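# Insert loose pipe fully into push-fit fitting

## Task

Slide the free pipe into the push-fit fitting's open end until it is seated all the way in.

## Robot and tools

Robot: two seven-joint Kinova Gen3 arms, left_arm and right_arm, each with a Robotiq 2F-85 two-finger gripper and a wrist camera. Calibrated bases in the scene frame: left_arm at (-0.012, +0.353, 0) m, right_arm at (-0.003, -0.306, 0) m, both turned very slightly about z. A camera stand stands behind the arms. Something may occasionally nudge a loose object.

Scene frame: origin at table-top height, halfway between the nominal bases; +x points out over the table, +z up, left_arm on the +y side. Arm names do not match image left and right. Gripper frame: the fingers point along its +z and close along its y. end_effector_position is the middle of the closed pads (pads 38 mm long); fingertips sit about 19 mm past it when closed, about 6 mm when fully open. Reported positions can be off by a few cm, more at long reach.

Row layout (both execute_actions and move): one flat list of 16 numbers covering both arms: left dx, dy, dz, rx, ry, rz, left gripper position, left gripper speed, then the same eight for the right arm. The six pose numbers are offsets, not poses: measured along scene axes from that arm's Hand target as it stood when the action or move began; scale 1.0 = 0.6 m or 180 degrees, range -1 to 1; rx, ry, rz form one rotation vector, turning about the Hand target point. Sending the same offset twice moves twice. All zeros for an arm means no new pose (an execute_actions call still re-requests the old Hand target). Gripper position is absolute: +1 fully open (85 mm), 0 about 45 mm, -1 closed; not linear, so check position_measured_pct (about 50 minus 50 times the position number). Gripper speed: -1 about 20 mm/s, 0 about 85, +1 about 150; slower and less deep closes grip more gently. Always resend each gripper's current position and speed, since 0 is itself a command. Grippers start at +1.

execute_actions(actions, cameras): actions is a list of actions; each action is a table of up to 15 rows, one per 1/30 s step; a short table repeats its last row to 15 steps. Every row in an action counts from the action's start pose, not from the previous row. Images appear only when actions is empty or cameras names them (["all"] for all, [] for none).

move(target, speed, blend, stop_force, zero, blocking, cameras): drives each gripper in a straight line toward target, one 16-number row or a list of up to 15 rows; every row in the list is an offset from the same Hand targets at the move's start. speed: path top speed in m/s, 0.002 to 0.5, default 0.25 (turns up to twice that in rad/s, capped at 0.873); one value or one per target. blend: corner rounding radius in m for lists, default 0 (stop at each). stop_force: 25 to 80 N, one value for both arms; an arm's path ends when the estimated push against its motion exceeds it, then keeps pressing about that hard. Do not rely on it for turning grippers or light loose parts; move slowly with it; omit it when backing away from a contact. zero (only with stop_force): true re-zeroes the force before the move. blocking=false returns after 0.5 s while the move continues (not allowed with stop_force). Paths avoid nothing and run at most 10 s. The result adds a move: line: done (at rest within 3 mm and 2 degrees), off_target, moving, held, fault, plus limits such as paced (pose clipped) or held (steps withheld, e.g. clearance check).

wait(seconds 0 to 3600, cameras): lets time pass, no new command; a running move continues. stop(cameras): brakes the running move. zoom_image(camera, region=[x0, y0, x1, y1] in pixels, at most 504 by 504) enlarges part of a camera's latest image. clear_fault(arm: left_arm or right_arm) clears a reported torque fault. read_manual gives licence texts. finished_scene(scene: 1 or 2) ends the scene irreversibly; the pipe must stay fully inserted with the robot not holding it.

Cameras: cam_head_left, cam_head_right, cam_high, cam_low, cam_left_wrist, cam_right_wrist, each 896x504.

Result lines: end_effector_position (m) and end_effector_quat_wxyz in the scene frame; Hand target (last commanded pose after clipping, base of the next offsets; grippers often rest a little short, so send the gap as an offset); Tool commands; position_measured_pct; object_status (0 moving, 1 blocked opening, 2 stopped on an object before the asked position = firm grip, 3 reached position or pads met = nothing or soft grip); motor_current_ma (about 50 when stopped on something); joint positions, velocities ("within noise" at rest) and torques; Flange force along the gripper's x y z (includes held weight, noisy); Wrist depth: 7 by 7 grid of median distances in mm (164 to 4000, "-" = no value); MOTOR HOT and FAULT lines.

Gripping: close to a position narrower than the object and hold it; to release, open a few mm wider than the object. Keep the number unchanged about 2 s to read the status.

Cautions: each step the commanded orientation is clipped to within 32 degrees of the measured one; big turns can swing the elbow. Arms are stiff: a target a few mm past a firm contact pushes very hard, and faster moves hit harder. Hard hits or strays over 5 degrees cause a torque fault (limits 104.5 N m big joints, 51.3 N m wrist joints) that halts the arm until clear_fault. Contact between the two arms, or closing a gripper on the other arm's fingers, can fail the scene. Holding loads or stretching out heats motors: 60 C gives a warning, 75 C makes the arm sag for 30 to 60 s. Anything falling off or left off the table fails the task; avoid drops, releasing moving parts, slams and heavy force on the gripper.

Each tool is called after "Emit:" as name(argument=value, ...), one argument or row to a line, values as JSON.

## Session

Emit:
execute_actions(
  actions=[],
)

Emit:
zoom_image(
  camera="cam_head_left",
  region=[200, 200, 700, 480],
)

Scene clock: 0.00 s.
left_arm: end_effector_position=(+0.3491, +0.1426, +0.1115) position_measured_pct=0.0 object_status=3 motor_current_ma=0 end_effector_quat_wxyz=(-0.168, -0.555, +0.804, -0.127) | right_arm: end_effector_position=(+0.2848, -0.1614, +0.1133) position_measured_pct=0.0 object_status=3 motor_current_ma=0 end_effector_quat_wxyz=(+0.107, +0.982, +0.081, +0.136)
Joint positions: left_arm=[0.303 0.554 -0.218 1.935 0.708 0.891 2.382] | right_arm=[-0.565 0.358 -0.477 2.312 0.867 0.694 3.197]
Joint velocities: within noise
Joint torques (N m): no reading
Flange force (N): no reading
Wrist depth (mm): cam_left_wrist=[333 330 330 326 327 325 324 / 319 318 317 315 314 312 311 / 307 306 304 303 302 301 299 / 296 295 293 292 291 290 288 / 285 284 282 282 279 280 279 / 275 274 273 272 270 270 267 / 266 265 264 263 262 261 258] | cam_right_wrist=[274 286 297 309 322 338 356 / 270 279 290 303 316 331 345 / 264 273 284 295 308 321 334 / 260 267 278 289 300 312 325 / 253 262 271 283 292 303 316 / 248 256 266 275 286 296 308 / 242 251 260 269 278 290 302]
Hand target: left_arm +0.3491, +0.1426, +0.1115; -0.168, -0.555, +0.804, -0.127 | right_arm +0.2848, -0.1614, +0.1133; +0.107, +0.982, +0.081, +0.136
Tool commands: left_gripper/position=+1.0 left_gripper/speed=+1.0 right_gripper/position=+1.0 right_gripper/speed=+1.0

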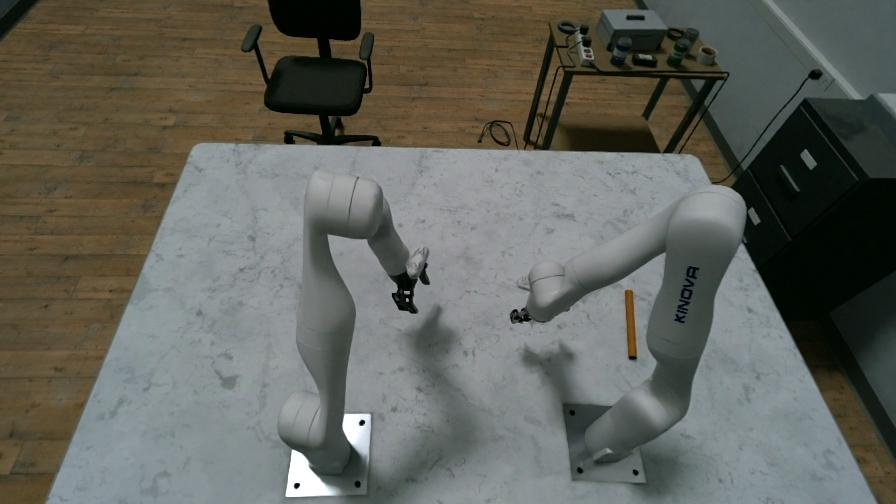

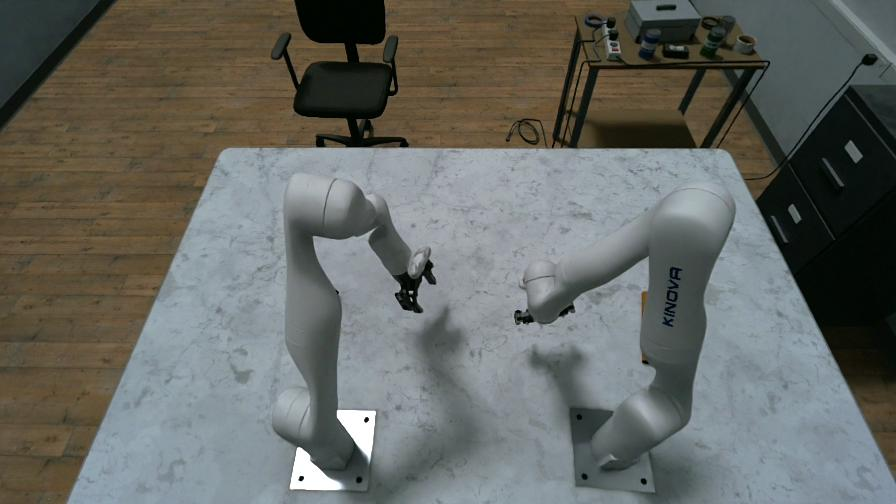

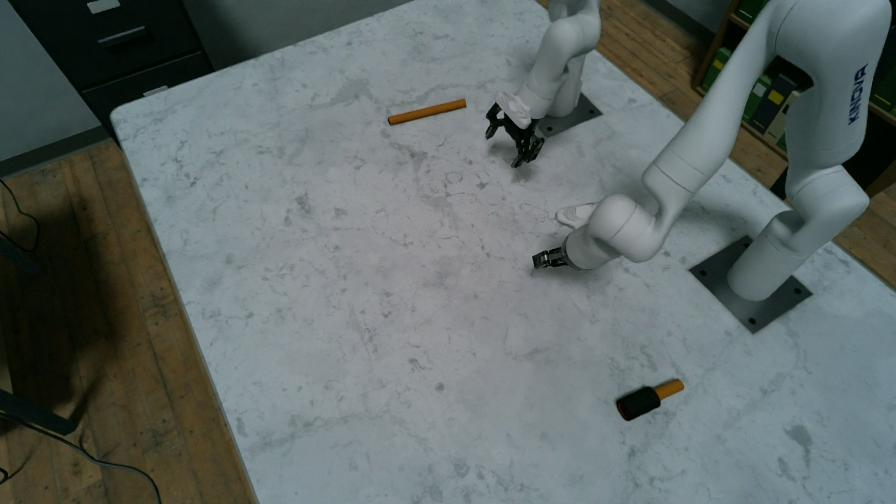

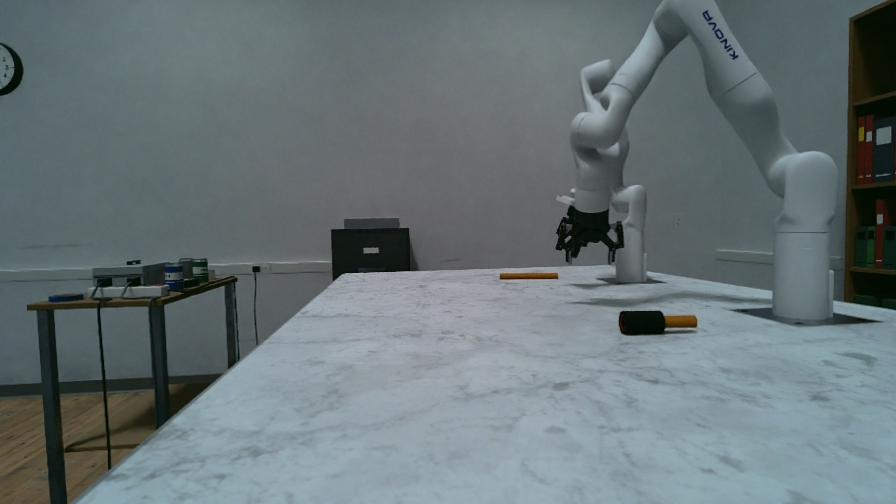

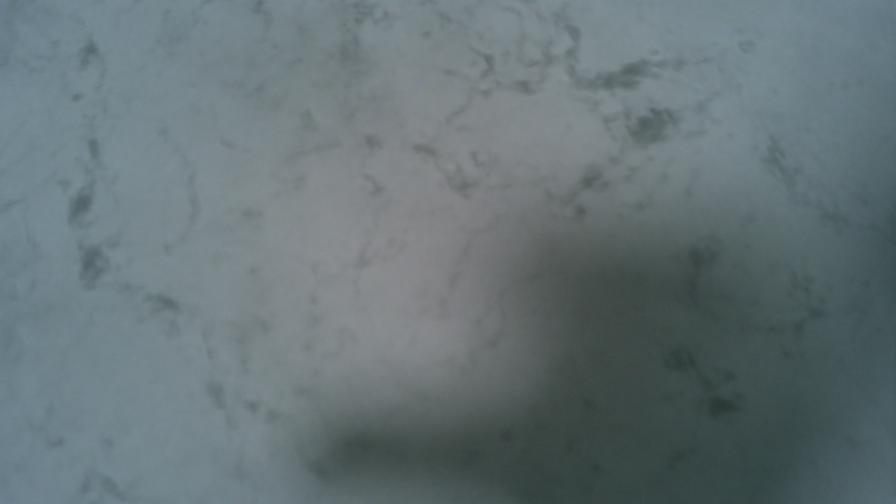

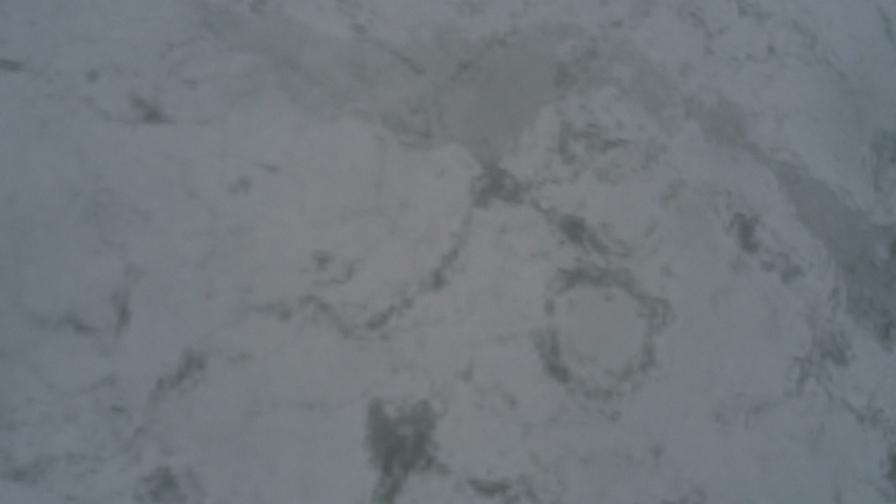

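Scaled by 1.008 from the camera's image (finer frame: 1280x720).

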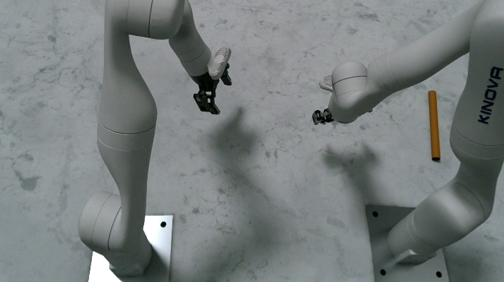

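Emit:
move(
  target=[0.1115,0.5073,0.1808,0.0883,-0.1127,-0.3676,1,1,-0.0163,-0.4677,0.1445,0.0783,0.0792,-0.1234,1,1],
  cameras=["all"],
)

Scene clock: 3.80 s.
left_arm: end_effector_position=(+0.4160, +0.4470, +0.2200) position_measured_pct=0.0 object_status=3 motor_current_ma=0 end_effector_quat_wxyz=(+0.000, -0.018, +1.000, +0.000) | right_arm: end_effector_position=(+0.2750, -0.4420, +0.1999) position_measured_pct=0.0 object_status=3 motor_current_ma=0 end_effector_quat_wxyz=(+0.000, +0.994, -0.114, +0.000)
Joint positions: left_arm=[-0.104 0.394 -0.25 1.654 0.107 1.107 1.232] | right_arm=[0.469 0.144 -0.181 2.077 0.032 0.923 4.822]
Joint torques (N m): left_arm=[-1.21 -14.52 0.08 -7.6 -0.03 -0.03 0.15] | right_arm=[-0.95 -10.12 0.81 -8.15 0.1 0.15 0.61]
Flange force (N): left_arm=[1.2 -2.1 -2.2] | right_arm=[-2.5 -1.6 2.3]
Wrist depth (mm): cam_left_wrist=[366 366 365 364 363 362 361 / 366 366 365 340 363 362 361 / 366 365 364 340 362 362 361 / 366 365 364 328 363 362 360 / 366 365 364 326 362 362 361 / 366 365 365 362 362 362 361 / 366 365 364 363 362 361 360] | cam_right_wrist=[347 349 350 330 353 353 355 / 347 348 349 350 352 353 354 / 347 348 349 349 351 352 353 / 346 347 348 348 351 351 352 / 345 346 346 327 349 350 351 / 344 346 346 348 349 350 351 / 343 345 346 346 348 349 350]
Hand target: left_arm +0.4160, +0.4470, +0.2200; +0.000, -0.018, +1.000, +0.000 | right_arm +0.2750, -0.4420, +0.1999; +0.000, +0.994, -0.114, +0.000
Off the commanded pose: left_arm 0.000 m, 0 deg | right_arm 0.000 m, 0 deg.
move: done

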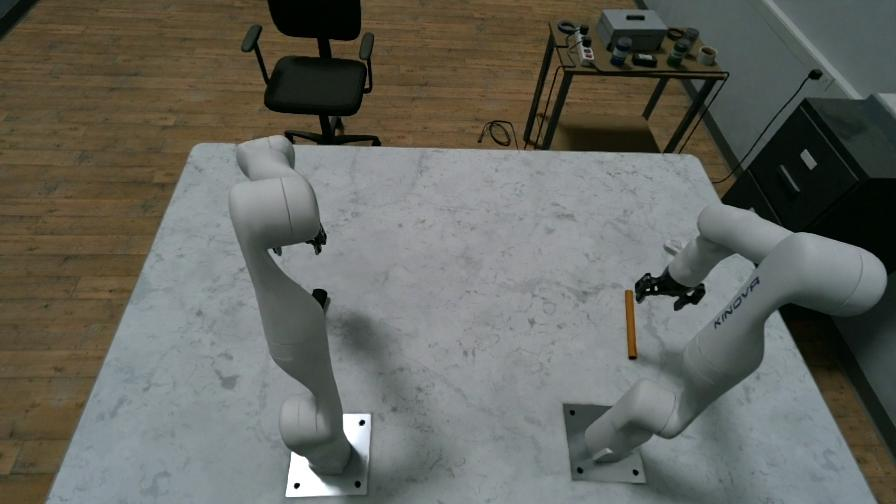

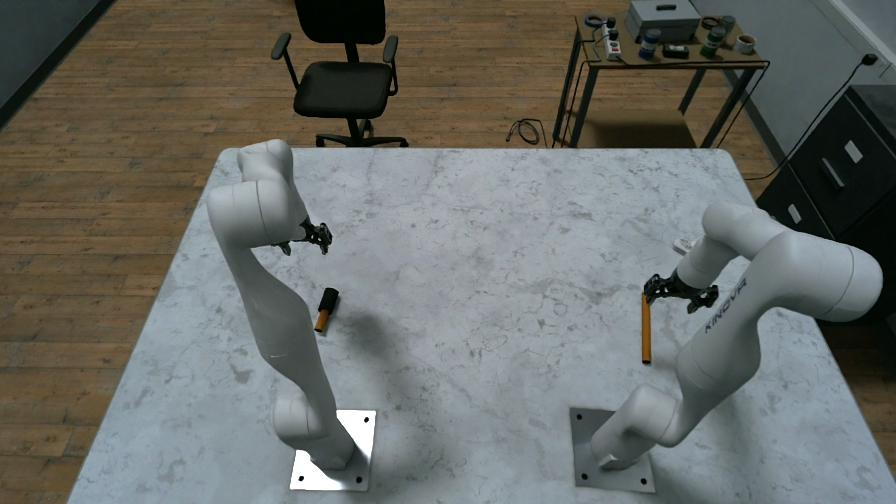

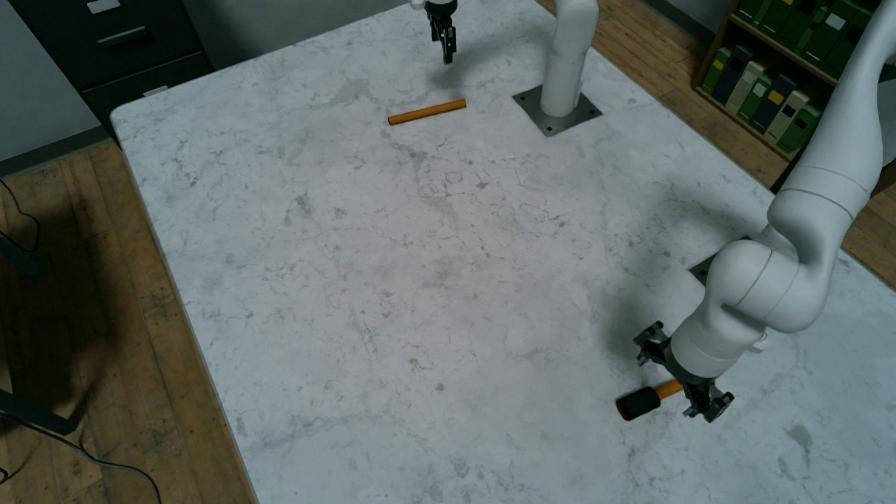

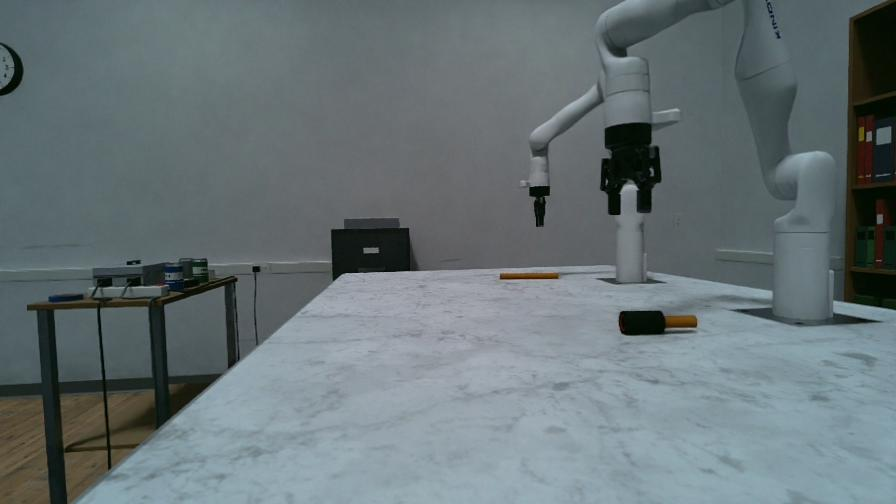

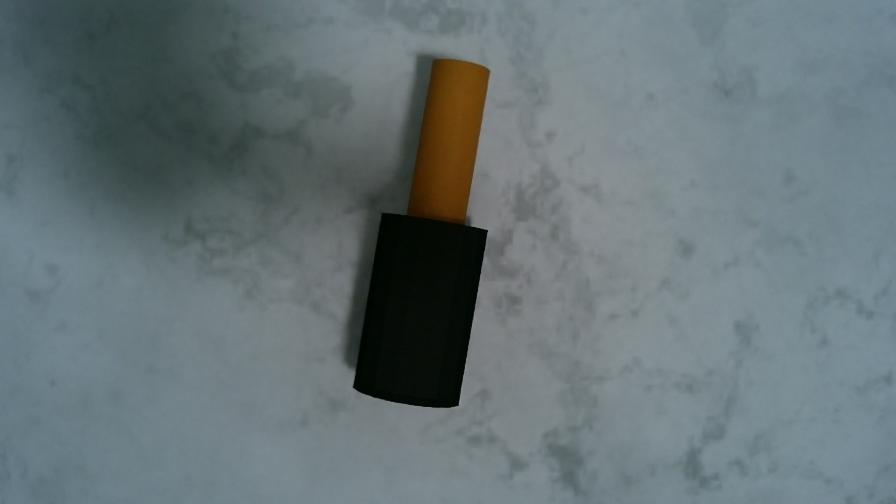

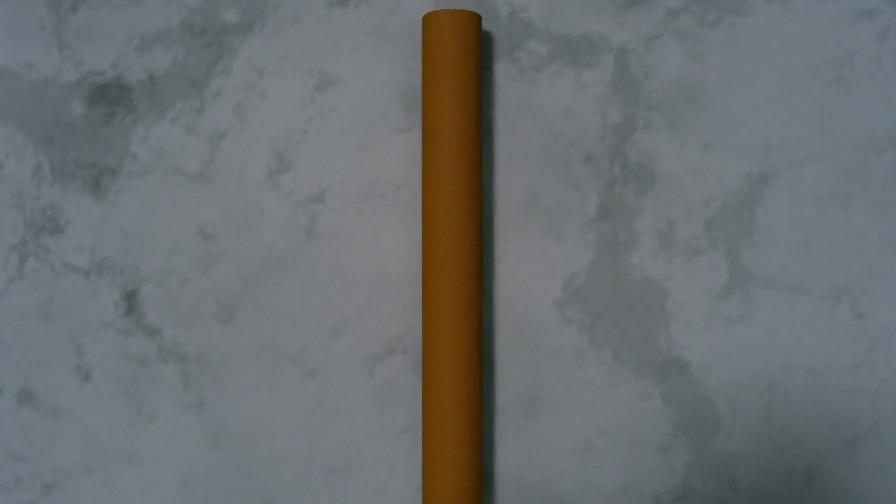

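Emit:
move(
  target=[-0.0558,-0.027,-0.2,0,0,-0.055,1,1,0.0792,-0.0353,-0.1667,0,0,0,1,1],
  cameras=["all"],
)

Scene clock: 5.50 s.
left_arm: end_effector_position=(+0.3825, +0.4308, +0.1000) position_measured_pct=0.0 object_status=3 motor_current_ma=0 end_effector_quat_wxyz=(+0.000, +0.069, +0.998, +0.000) | right_arm: end_effector_position=(+0.3225, -0.4632, +0.0999) position_measured_pct=0.0 object_status=3 motor_current_ma=0 end_effector_quat_wxyz=(+0.000, +0.994, -0.113, +0.000)
Joint positions: left_arm=[-0.127 0.506 -0.191 1.949 0.143 0.701 1.038] | right_arm=[0.433 0.438 -0.156 2.08 0.112 0.631 4.753]
Joint torques (N m): left_arm=[-1.15 -14.3 0.16 -5.32 0.06 -0.12 0.2] | right_arm=[-0.99 -14.03 0.6 -6.24 0.13 0.14 0.61]
Flange force (N): left_arm=[-0.2 -2.4 -3.7] | right_arm=[-3.4 0.2 0.9]
Wrist depth (mm): cam_left_wrist=[246 245 245 244 244 243 243 / 246 246 245 219 244 243 242 / 246 246 245 216 244 243 242 / 246 245 245 216 243 243 243 / 246 245 245 216 244 243 242 / 245 245 245 205 243 243 242 / 246 245 244 205 243 243 242] | cam_right_wrist=[247 248 249 250 251 252 252 / 247 247 248 231 249 250 251 / 246 247 248 230 250 250 251 / 245 246 247 229 249 250 250 / 245 246 247 229 248 249 250 / 245 246 246 228 248 249 249 / 244 245 246 228 247 248 249]
Hand target: left_arm +0.3825, +0.4308, +0.1000; +0.000, +0.069, +0.998, +0.000 | right_arm +0.3225, -0.4632, +0.0999; +0.000, +0.994, -0.113, +0.000
Off the commanded pose: left_arm 0.000 m, 0 deg | right_arm 0.000 m, 0 deg.
move: done

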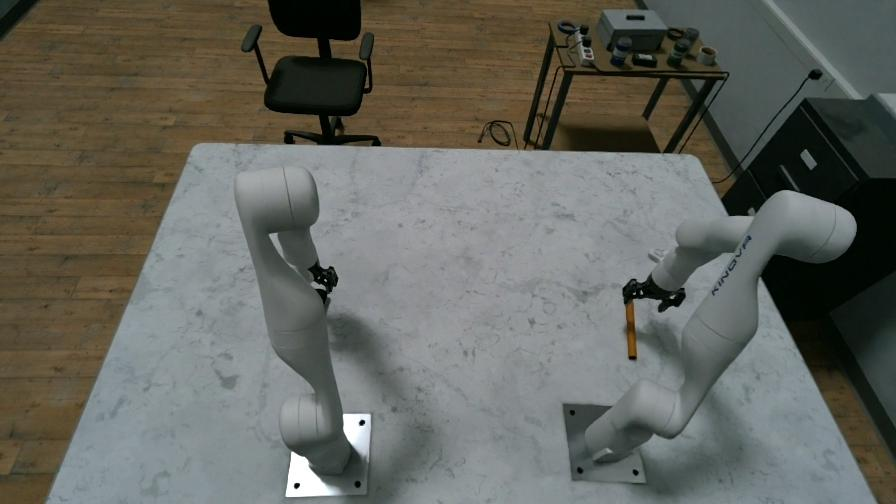

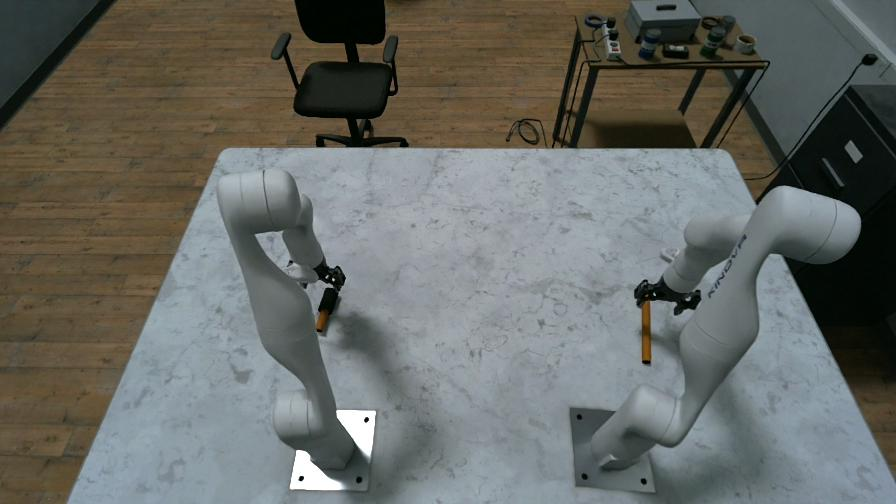

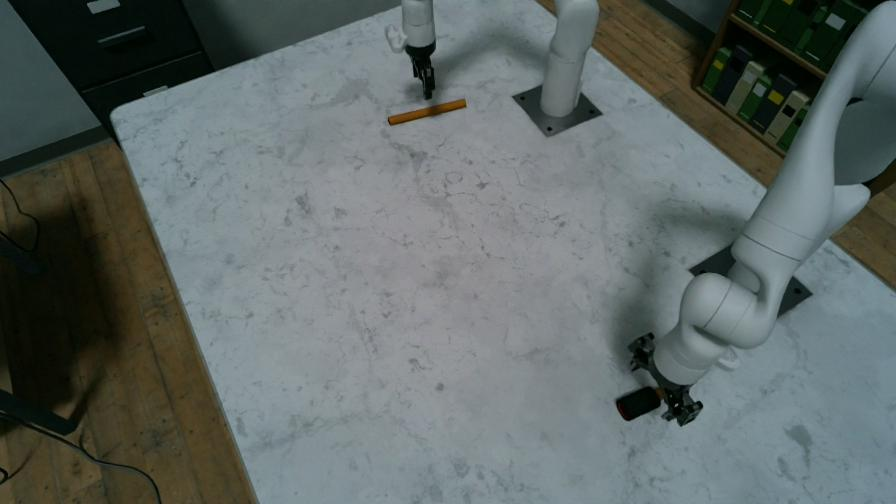

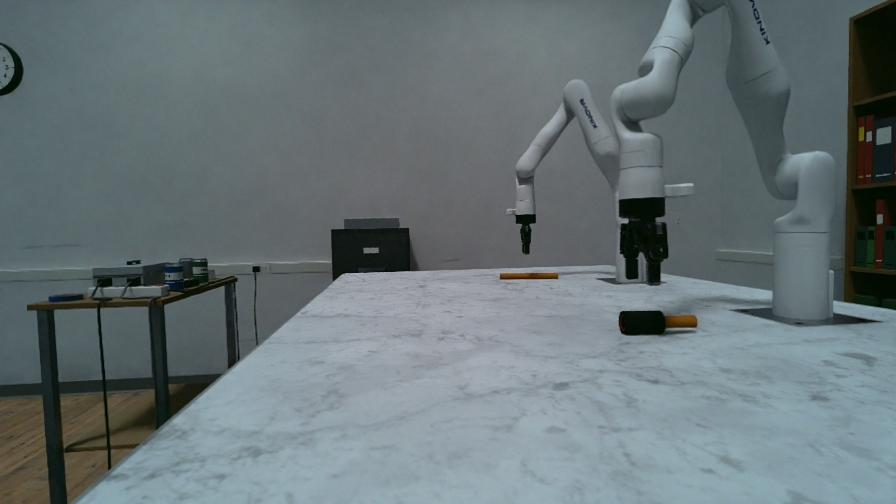

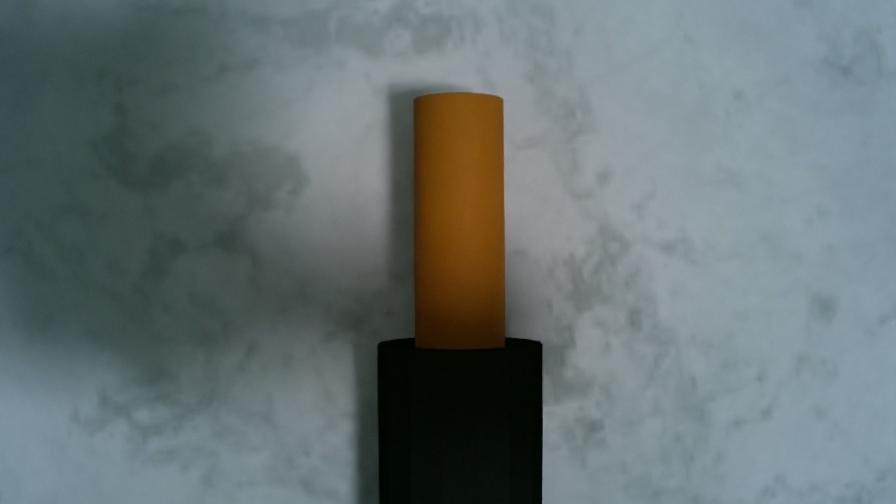

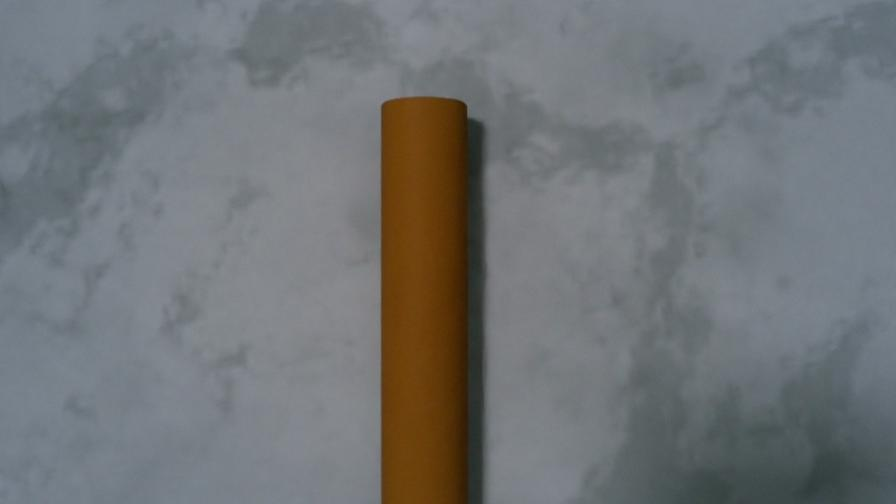

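Emit:
move(
  target=[
    [0,0,-0.1267,0,0,0,1,-1,0,0,-0.129,0,0,0,1,-1],
    [0,0,-0.1267,0,0,0,-1,-1,0,0,-0.129,0,0,0,-1,-1],
  ],
  speed=0.1,
)

Emit:
wait(
  seconds=0.7,
  cameras=["cam_left_wrist","cam_right_wrist"],
)

Scene clock: 10.77 s.
left_arm: end_effector_position=(+0.3825, +0.4308, +0.0240) position_measured_pct=56.3 object_status=2 motor_current_ma=50 end_effector_quat_wxyz=(+0.000, +0.069, +0.998, +0.000) | right_arm: end_effector_position=(+0.3225, -0.4632, +0.0225) position_measured_pct=76.6 object_status=0 motor_current_ma=1000 end_effector_quat_wxyz=(+0.000, +0.994, -0.114, +0.000)
Joint positions: left_arm=[-0.162 0.668 -0.147 2.005 0.196 0.482 0.991] | right_arm=[0.393 0.624 -0.107 2.141 0.167 0.383 4.702]
Joint torques (N m): left_arm=[-1.16 -10.51 0.63 -2.89 0.09 -0.87 0.18] | right_arm=[-0.8 -10.12 1.07 -5.28 0.21 -1.48 0.54]
Flange force (N): left_arm=[0.0 -3.1 -18.3] | right_arm=[-8.1 -0.3 -18.7]
Wrist depth (mm): cam_left_wrist=[170 170 169 - 168 168 167 / 170 170 169 - 168 168 168 / 170 169 169 - 168 168 167 / 170 169 169 - 168 168 167 / 170 169 169 - 168 168 168 / 170 169 169 - 168 168 167 / 170 169 169 - - 168 167] | cam_right_wrist=[170 170 171 171 172 172 173 / 169 170 170 - 171 172 173 / 169 169 170 - 171 172 172 / 169 169 170 - 171 171 172 / 168 169 169 - 170 171 172 / 168 168 169 - 170 171 171 / 167 168 169 - 170 170 171]
Hand target: left_arm +0.3825, +0.4308, +0.0240; +0.000, +0.069, +0.998, +0.000 | right_arm +0.3225, -0.4632, +0.0225; +0.000, +0.994, -0.114, +0.000
Off the commanded pose: left_arm 0.000 m, 0 deg | right_arm 0.000 m, 0 deg.
move: done

Scene clock: 11.47 s.
left_arm: end_effector_position=(+0.3825, +0.4308, +0.0240) position_measured_pct=56.3 object_status=2 motor_current_ma=50 end_effector_quat_wxyz=(+0.000, +0.069, +0.998, +0.000) | right_arm: end_effector_position=(+0.3225, -0.4632, +0.0225) position_measured_pct=76.6 object_status=2 motor_current_ma=50 end_effector_quat_wxyz=(+0.000, +0.994, -0.114, +0.000)
Joint positions: left_arm=[-0.162 0.668 -0.147 2.005 0.196 0.482 0.991] | right_arm=[0.393 0.624 -0.107 2.141 0.167 0.383 4.702]
Joint torques (N m): left_arm=[-1.18 -10.36 0.71 -2.8 0.08 -0.89 0.14] | right_arm=[-0.87 -10.1 1.05 -5.3 0.22 -1.51 0.51]
Flange force (N): left_arm=[-0.3 -3.2 -18.8] | right_arm=[-8.2 0.0 -18.9]
Wrist depth (mm): cam_left_wrist=[170 170 169 - 168 168 168 / 170 170 169 - 168 168 167 / 170 169 169 - 168 168 168 / 170 169 169 - 168 168 167 / 170 169 169 - 168 168 167 / 170 169 169 - 168 168 167 / 170 169 169 - - 168 167] | cam_right_wrist=[170 170 171 172 172 173 173 / 169 170 170 - 172 172 173 / 169 170 170 - 171 172 172 / 168 169 170 - 171 171 172 / 168 169 169 - 170 171 172 / 168 168 169 - 170 171 171 / 168 168 169 - 170 170 171]
Hand target: left_arm +0.3825, +0.4308, +0.0240; +0.000, +0.069, +0.998, +0.000 | right_arm +0.3225, -0.4632, +0.0225; +0.000, +0.994, -0.114, +0.000
Tool commands: left_gripper/position=-1.0 left_gripper/speed=-1.0 right_gripper/position=-1.0 right_gripper/speed=-1.0
Off the commanded pose: left_arm 0.000 m, 0 deg | right_arm 0.000 m, 0 deg.
wait: 0.70 s; at rest by 0.17 s

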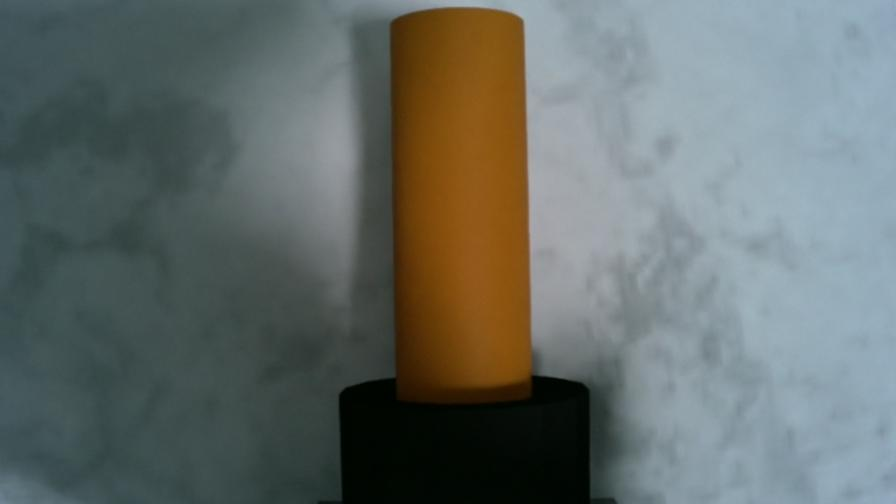

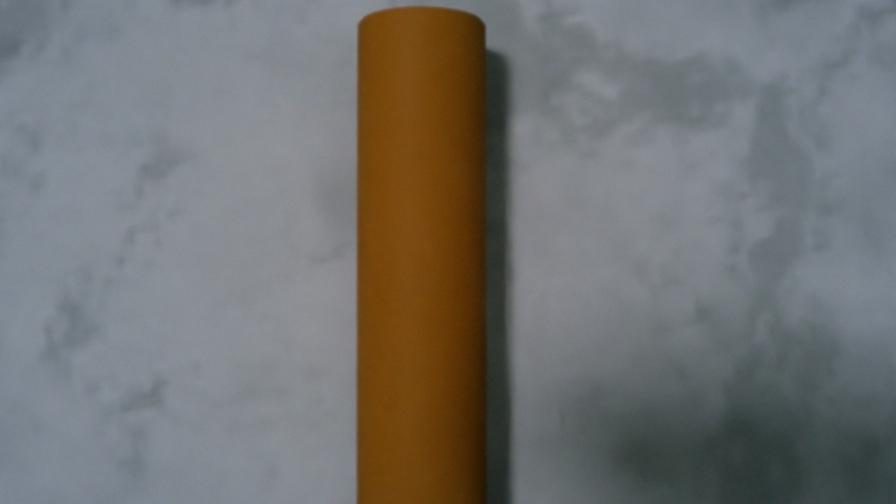

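Emit:
move(
  target=[
    [0,0,0.1767,0,0,0,-1,-1,0,0,0.1875,0,0,0,-1,-1],
    [0.0625,-0.623,0.1767,0,0,-0.456,-1,-1,0.1557,0.547,0.1875,0,0,-0.428,-1,-1],
  ],
  blend=[0.03,0],
  cameras=["all"],
)

Emit:
zoom_image(
  camera="cam_head_left",
  region=[410, 240, 570, 300],
)

Emit:
zoom_image(
  camera="cam_head_right",
  region=[415, 240, 575, 300],
)

Emit:
zoom_image(
  camera="cam_high",
  region=[420, 140, 560, 290],
)

Emit:
zoom_image(
  camera="cam_low",
  region=[500, 220, 590, 280],
)

Scene clock: 15.80 s.
left_arm: end_effector_position=(+0.4200, +0.0570, +0.1300) position_measured_pct=56.3 object_status=2 motor_current_ma=50 end_effector_quat_wxyz=(+0.000, +0.707, +0.707, +0.000) | right_arm: end_effector_position=(+0.4159, -0.1350, +0.1350) position_measured_pct=76.6 object_status=2 motor_current_ma=50 end_effector_quat_wxyz=(+0.000, +0.707, -0.708, +0.000)
Joint positions: left_arm=[0.418 0.678 0.213 1.493 -0.16 0.989 0.683] | right_arm=[-0.563 0.527 0.078 1.747 -0.051 0.87 2.745]
Joint torques (N m): left_arm=[-1.12 -19.27 2.16 -7.43 0 -0.13 0.2] | right_arm=[-1.05 -17.9 1.55 -8.17 0.11 0.19 0.6]
Flange force (N): left_arm=[-1.2 -1.5 -0.8] | right_arm=[2.0 2.6 3.3]
Wrist depth (mm): cam_left_wrist=[276 275 274 273 272 271 270 / 275 275 274 - 271 271 270 / 275 274 273 - 272 271 270 / 276 275 274 - 272 271 270 / 276 275 273 - 272 271 270 / 276 274 274 - - 271 270 / 276 274 - - - 271 270] | cam_right_wrist=[282 283 284 286 286 286 288 / 282 283 - - 286 286 286 / 282 282 - - 285 285 287 / 281 282 - - 284 285 286 / 280 281 - - 283 284 285 / 279 280 - - 282 283 284 / 279 280 - - 282 283 284]
Hand target: left_arm +0.4200, +0.0570, +0.1300; +0.000, +0.707, +0.707, +0.000 | right_arm +0.4159, -0.1350, +0.1350; +0.000, +0.707, -0.708, +0.000
Off the commanded pose: left_arm 0.000 m, 0 deg | right_arm 0.000 m, 0 deg.
move: done

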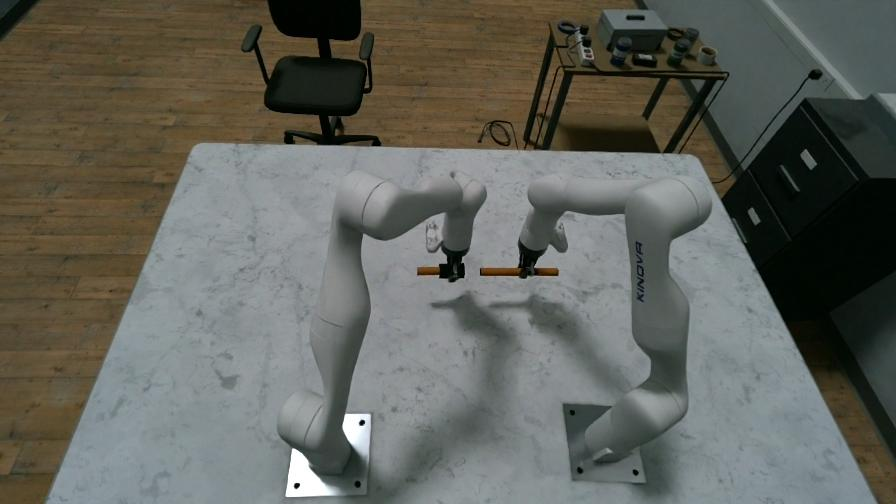

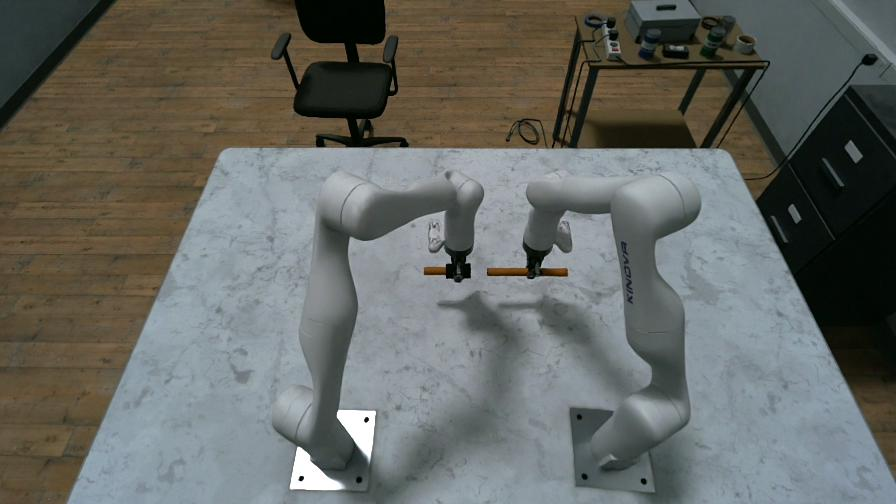

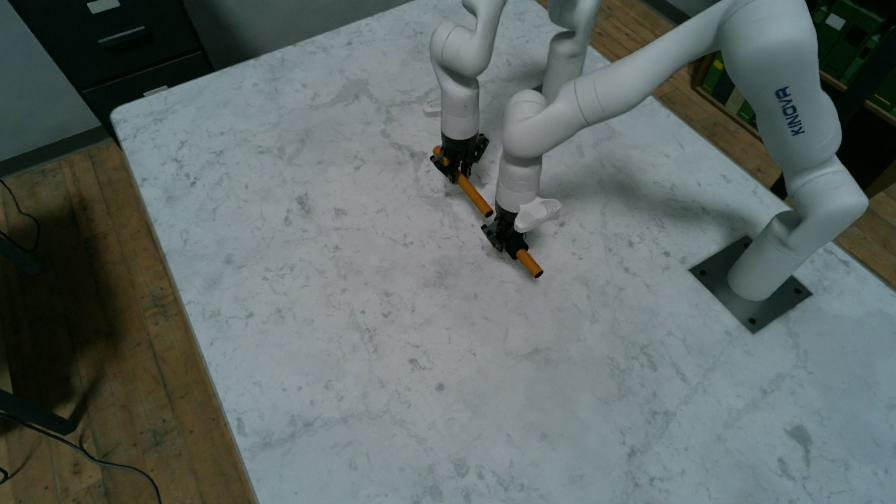

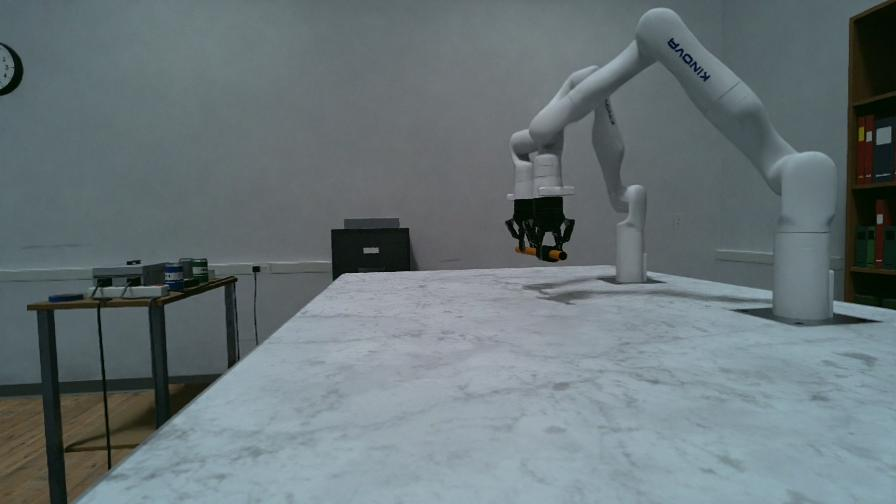

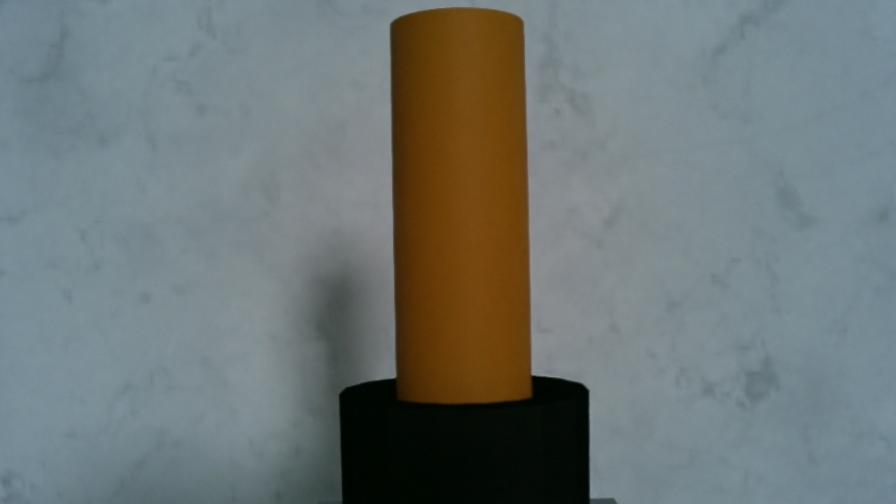

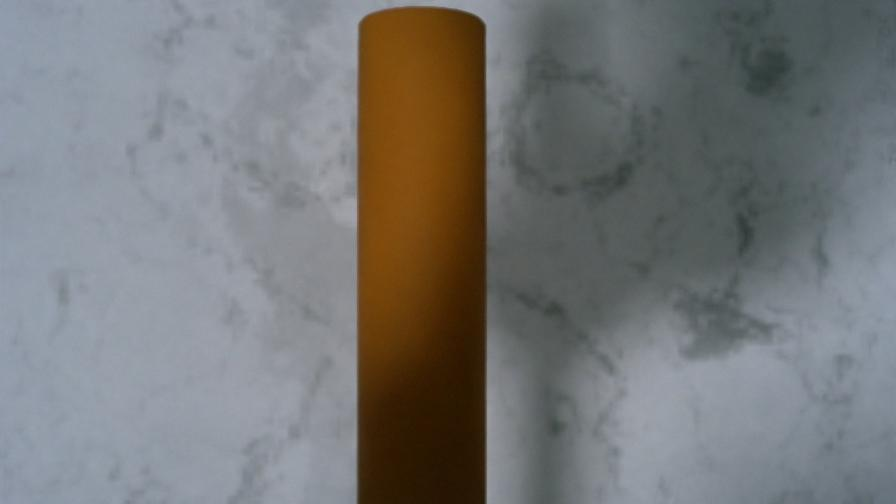

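Scaled by 3.150 from the camera's image (finer frame: 1280x720).

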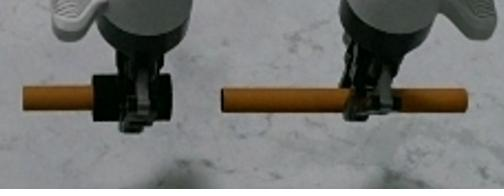

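Scaled by 3.150 from the camera's image (finer frame: 1280x720).

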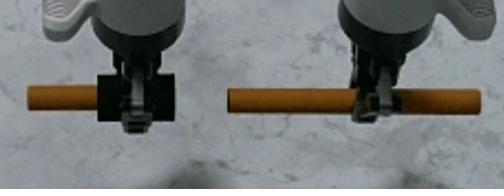

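Scaled by 3.360 from the camera's image (finer frame: 1280x720).

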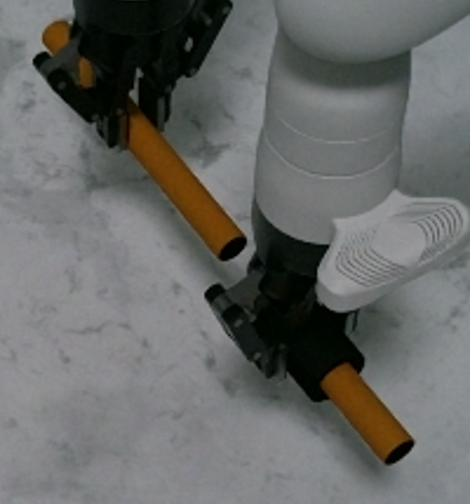

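Scaled by 5.600 from the camera's image (finer frame: 1280x720).

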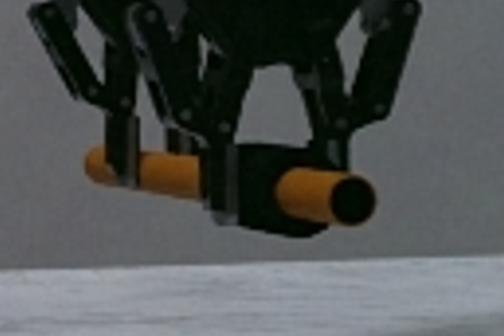

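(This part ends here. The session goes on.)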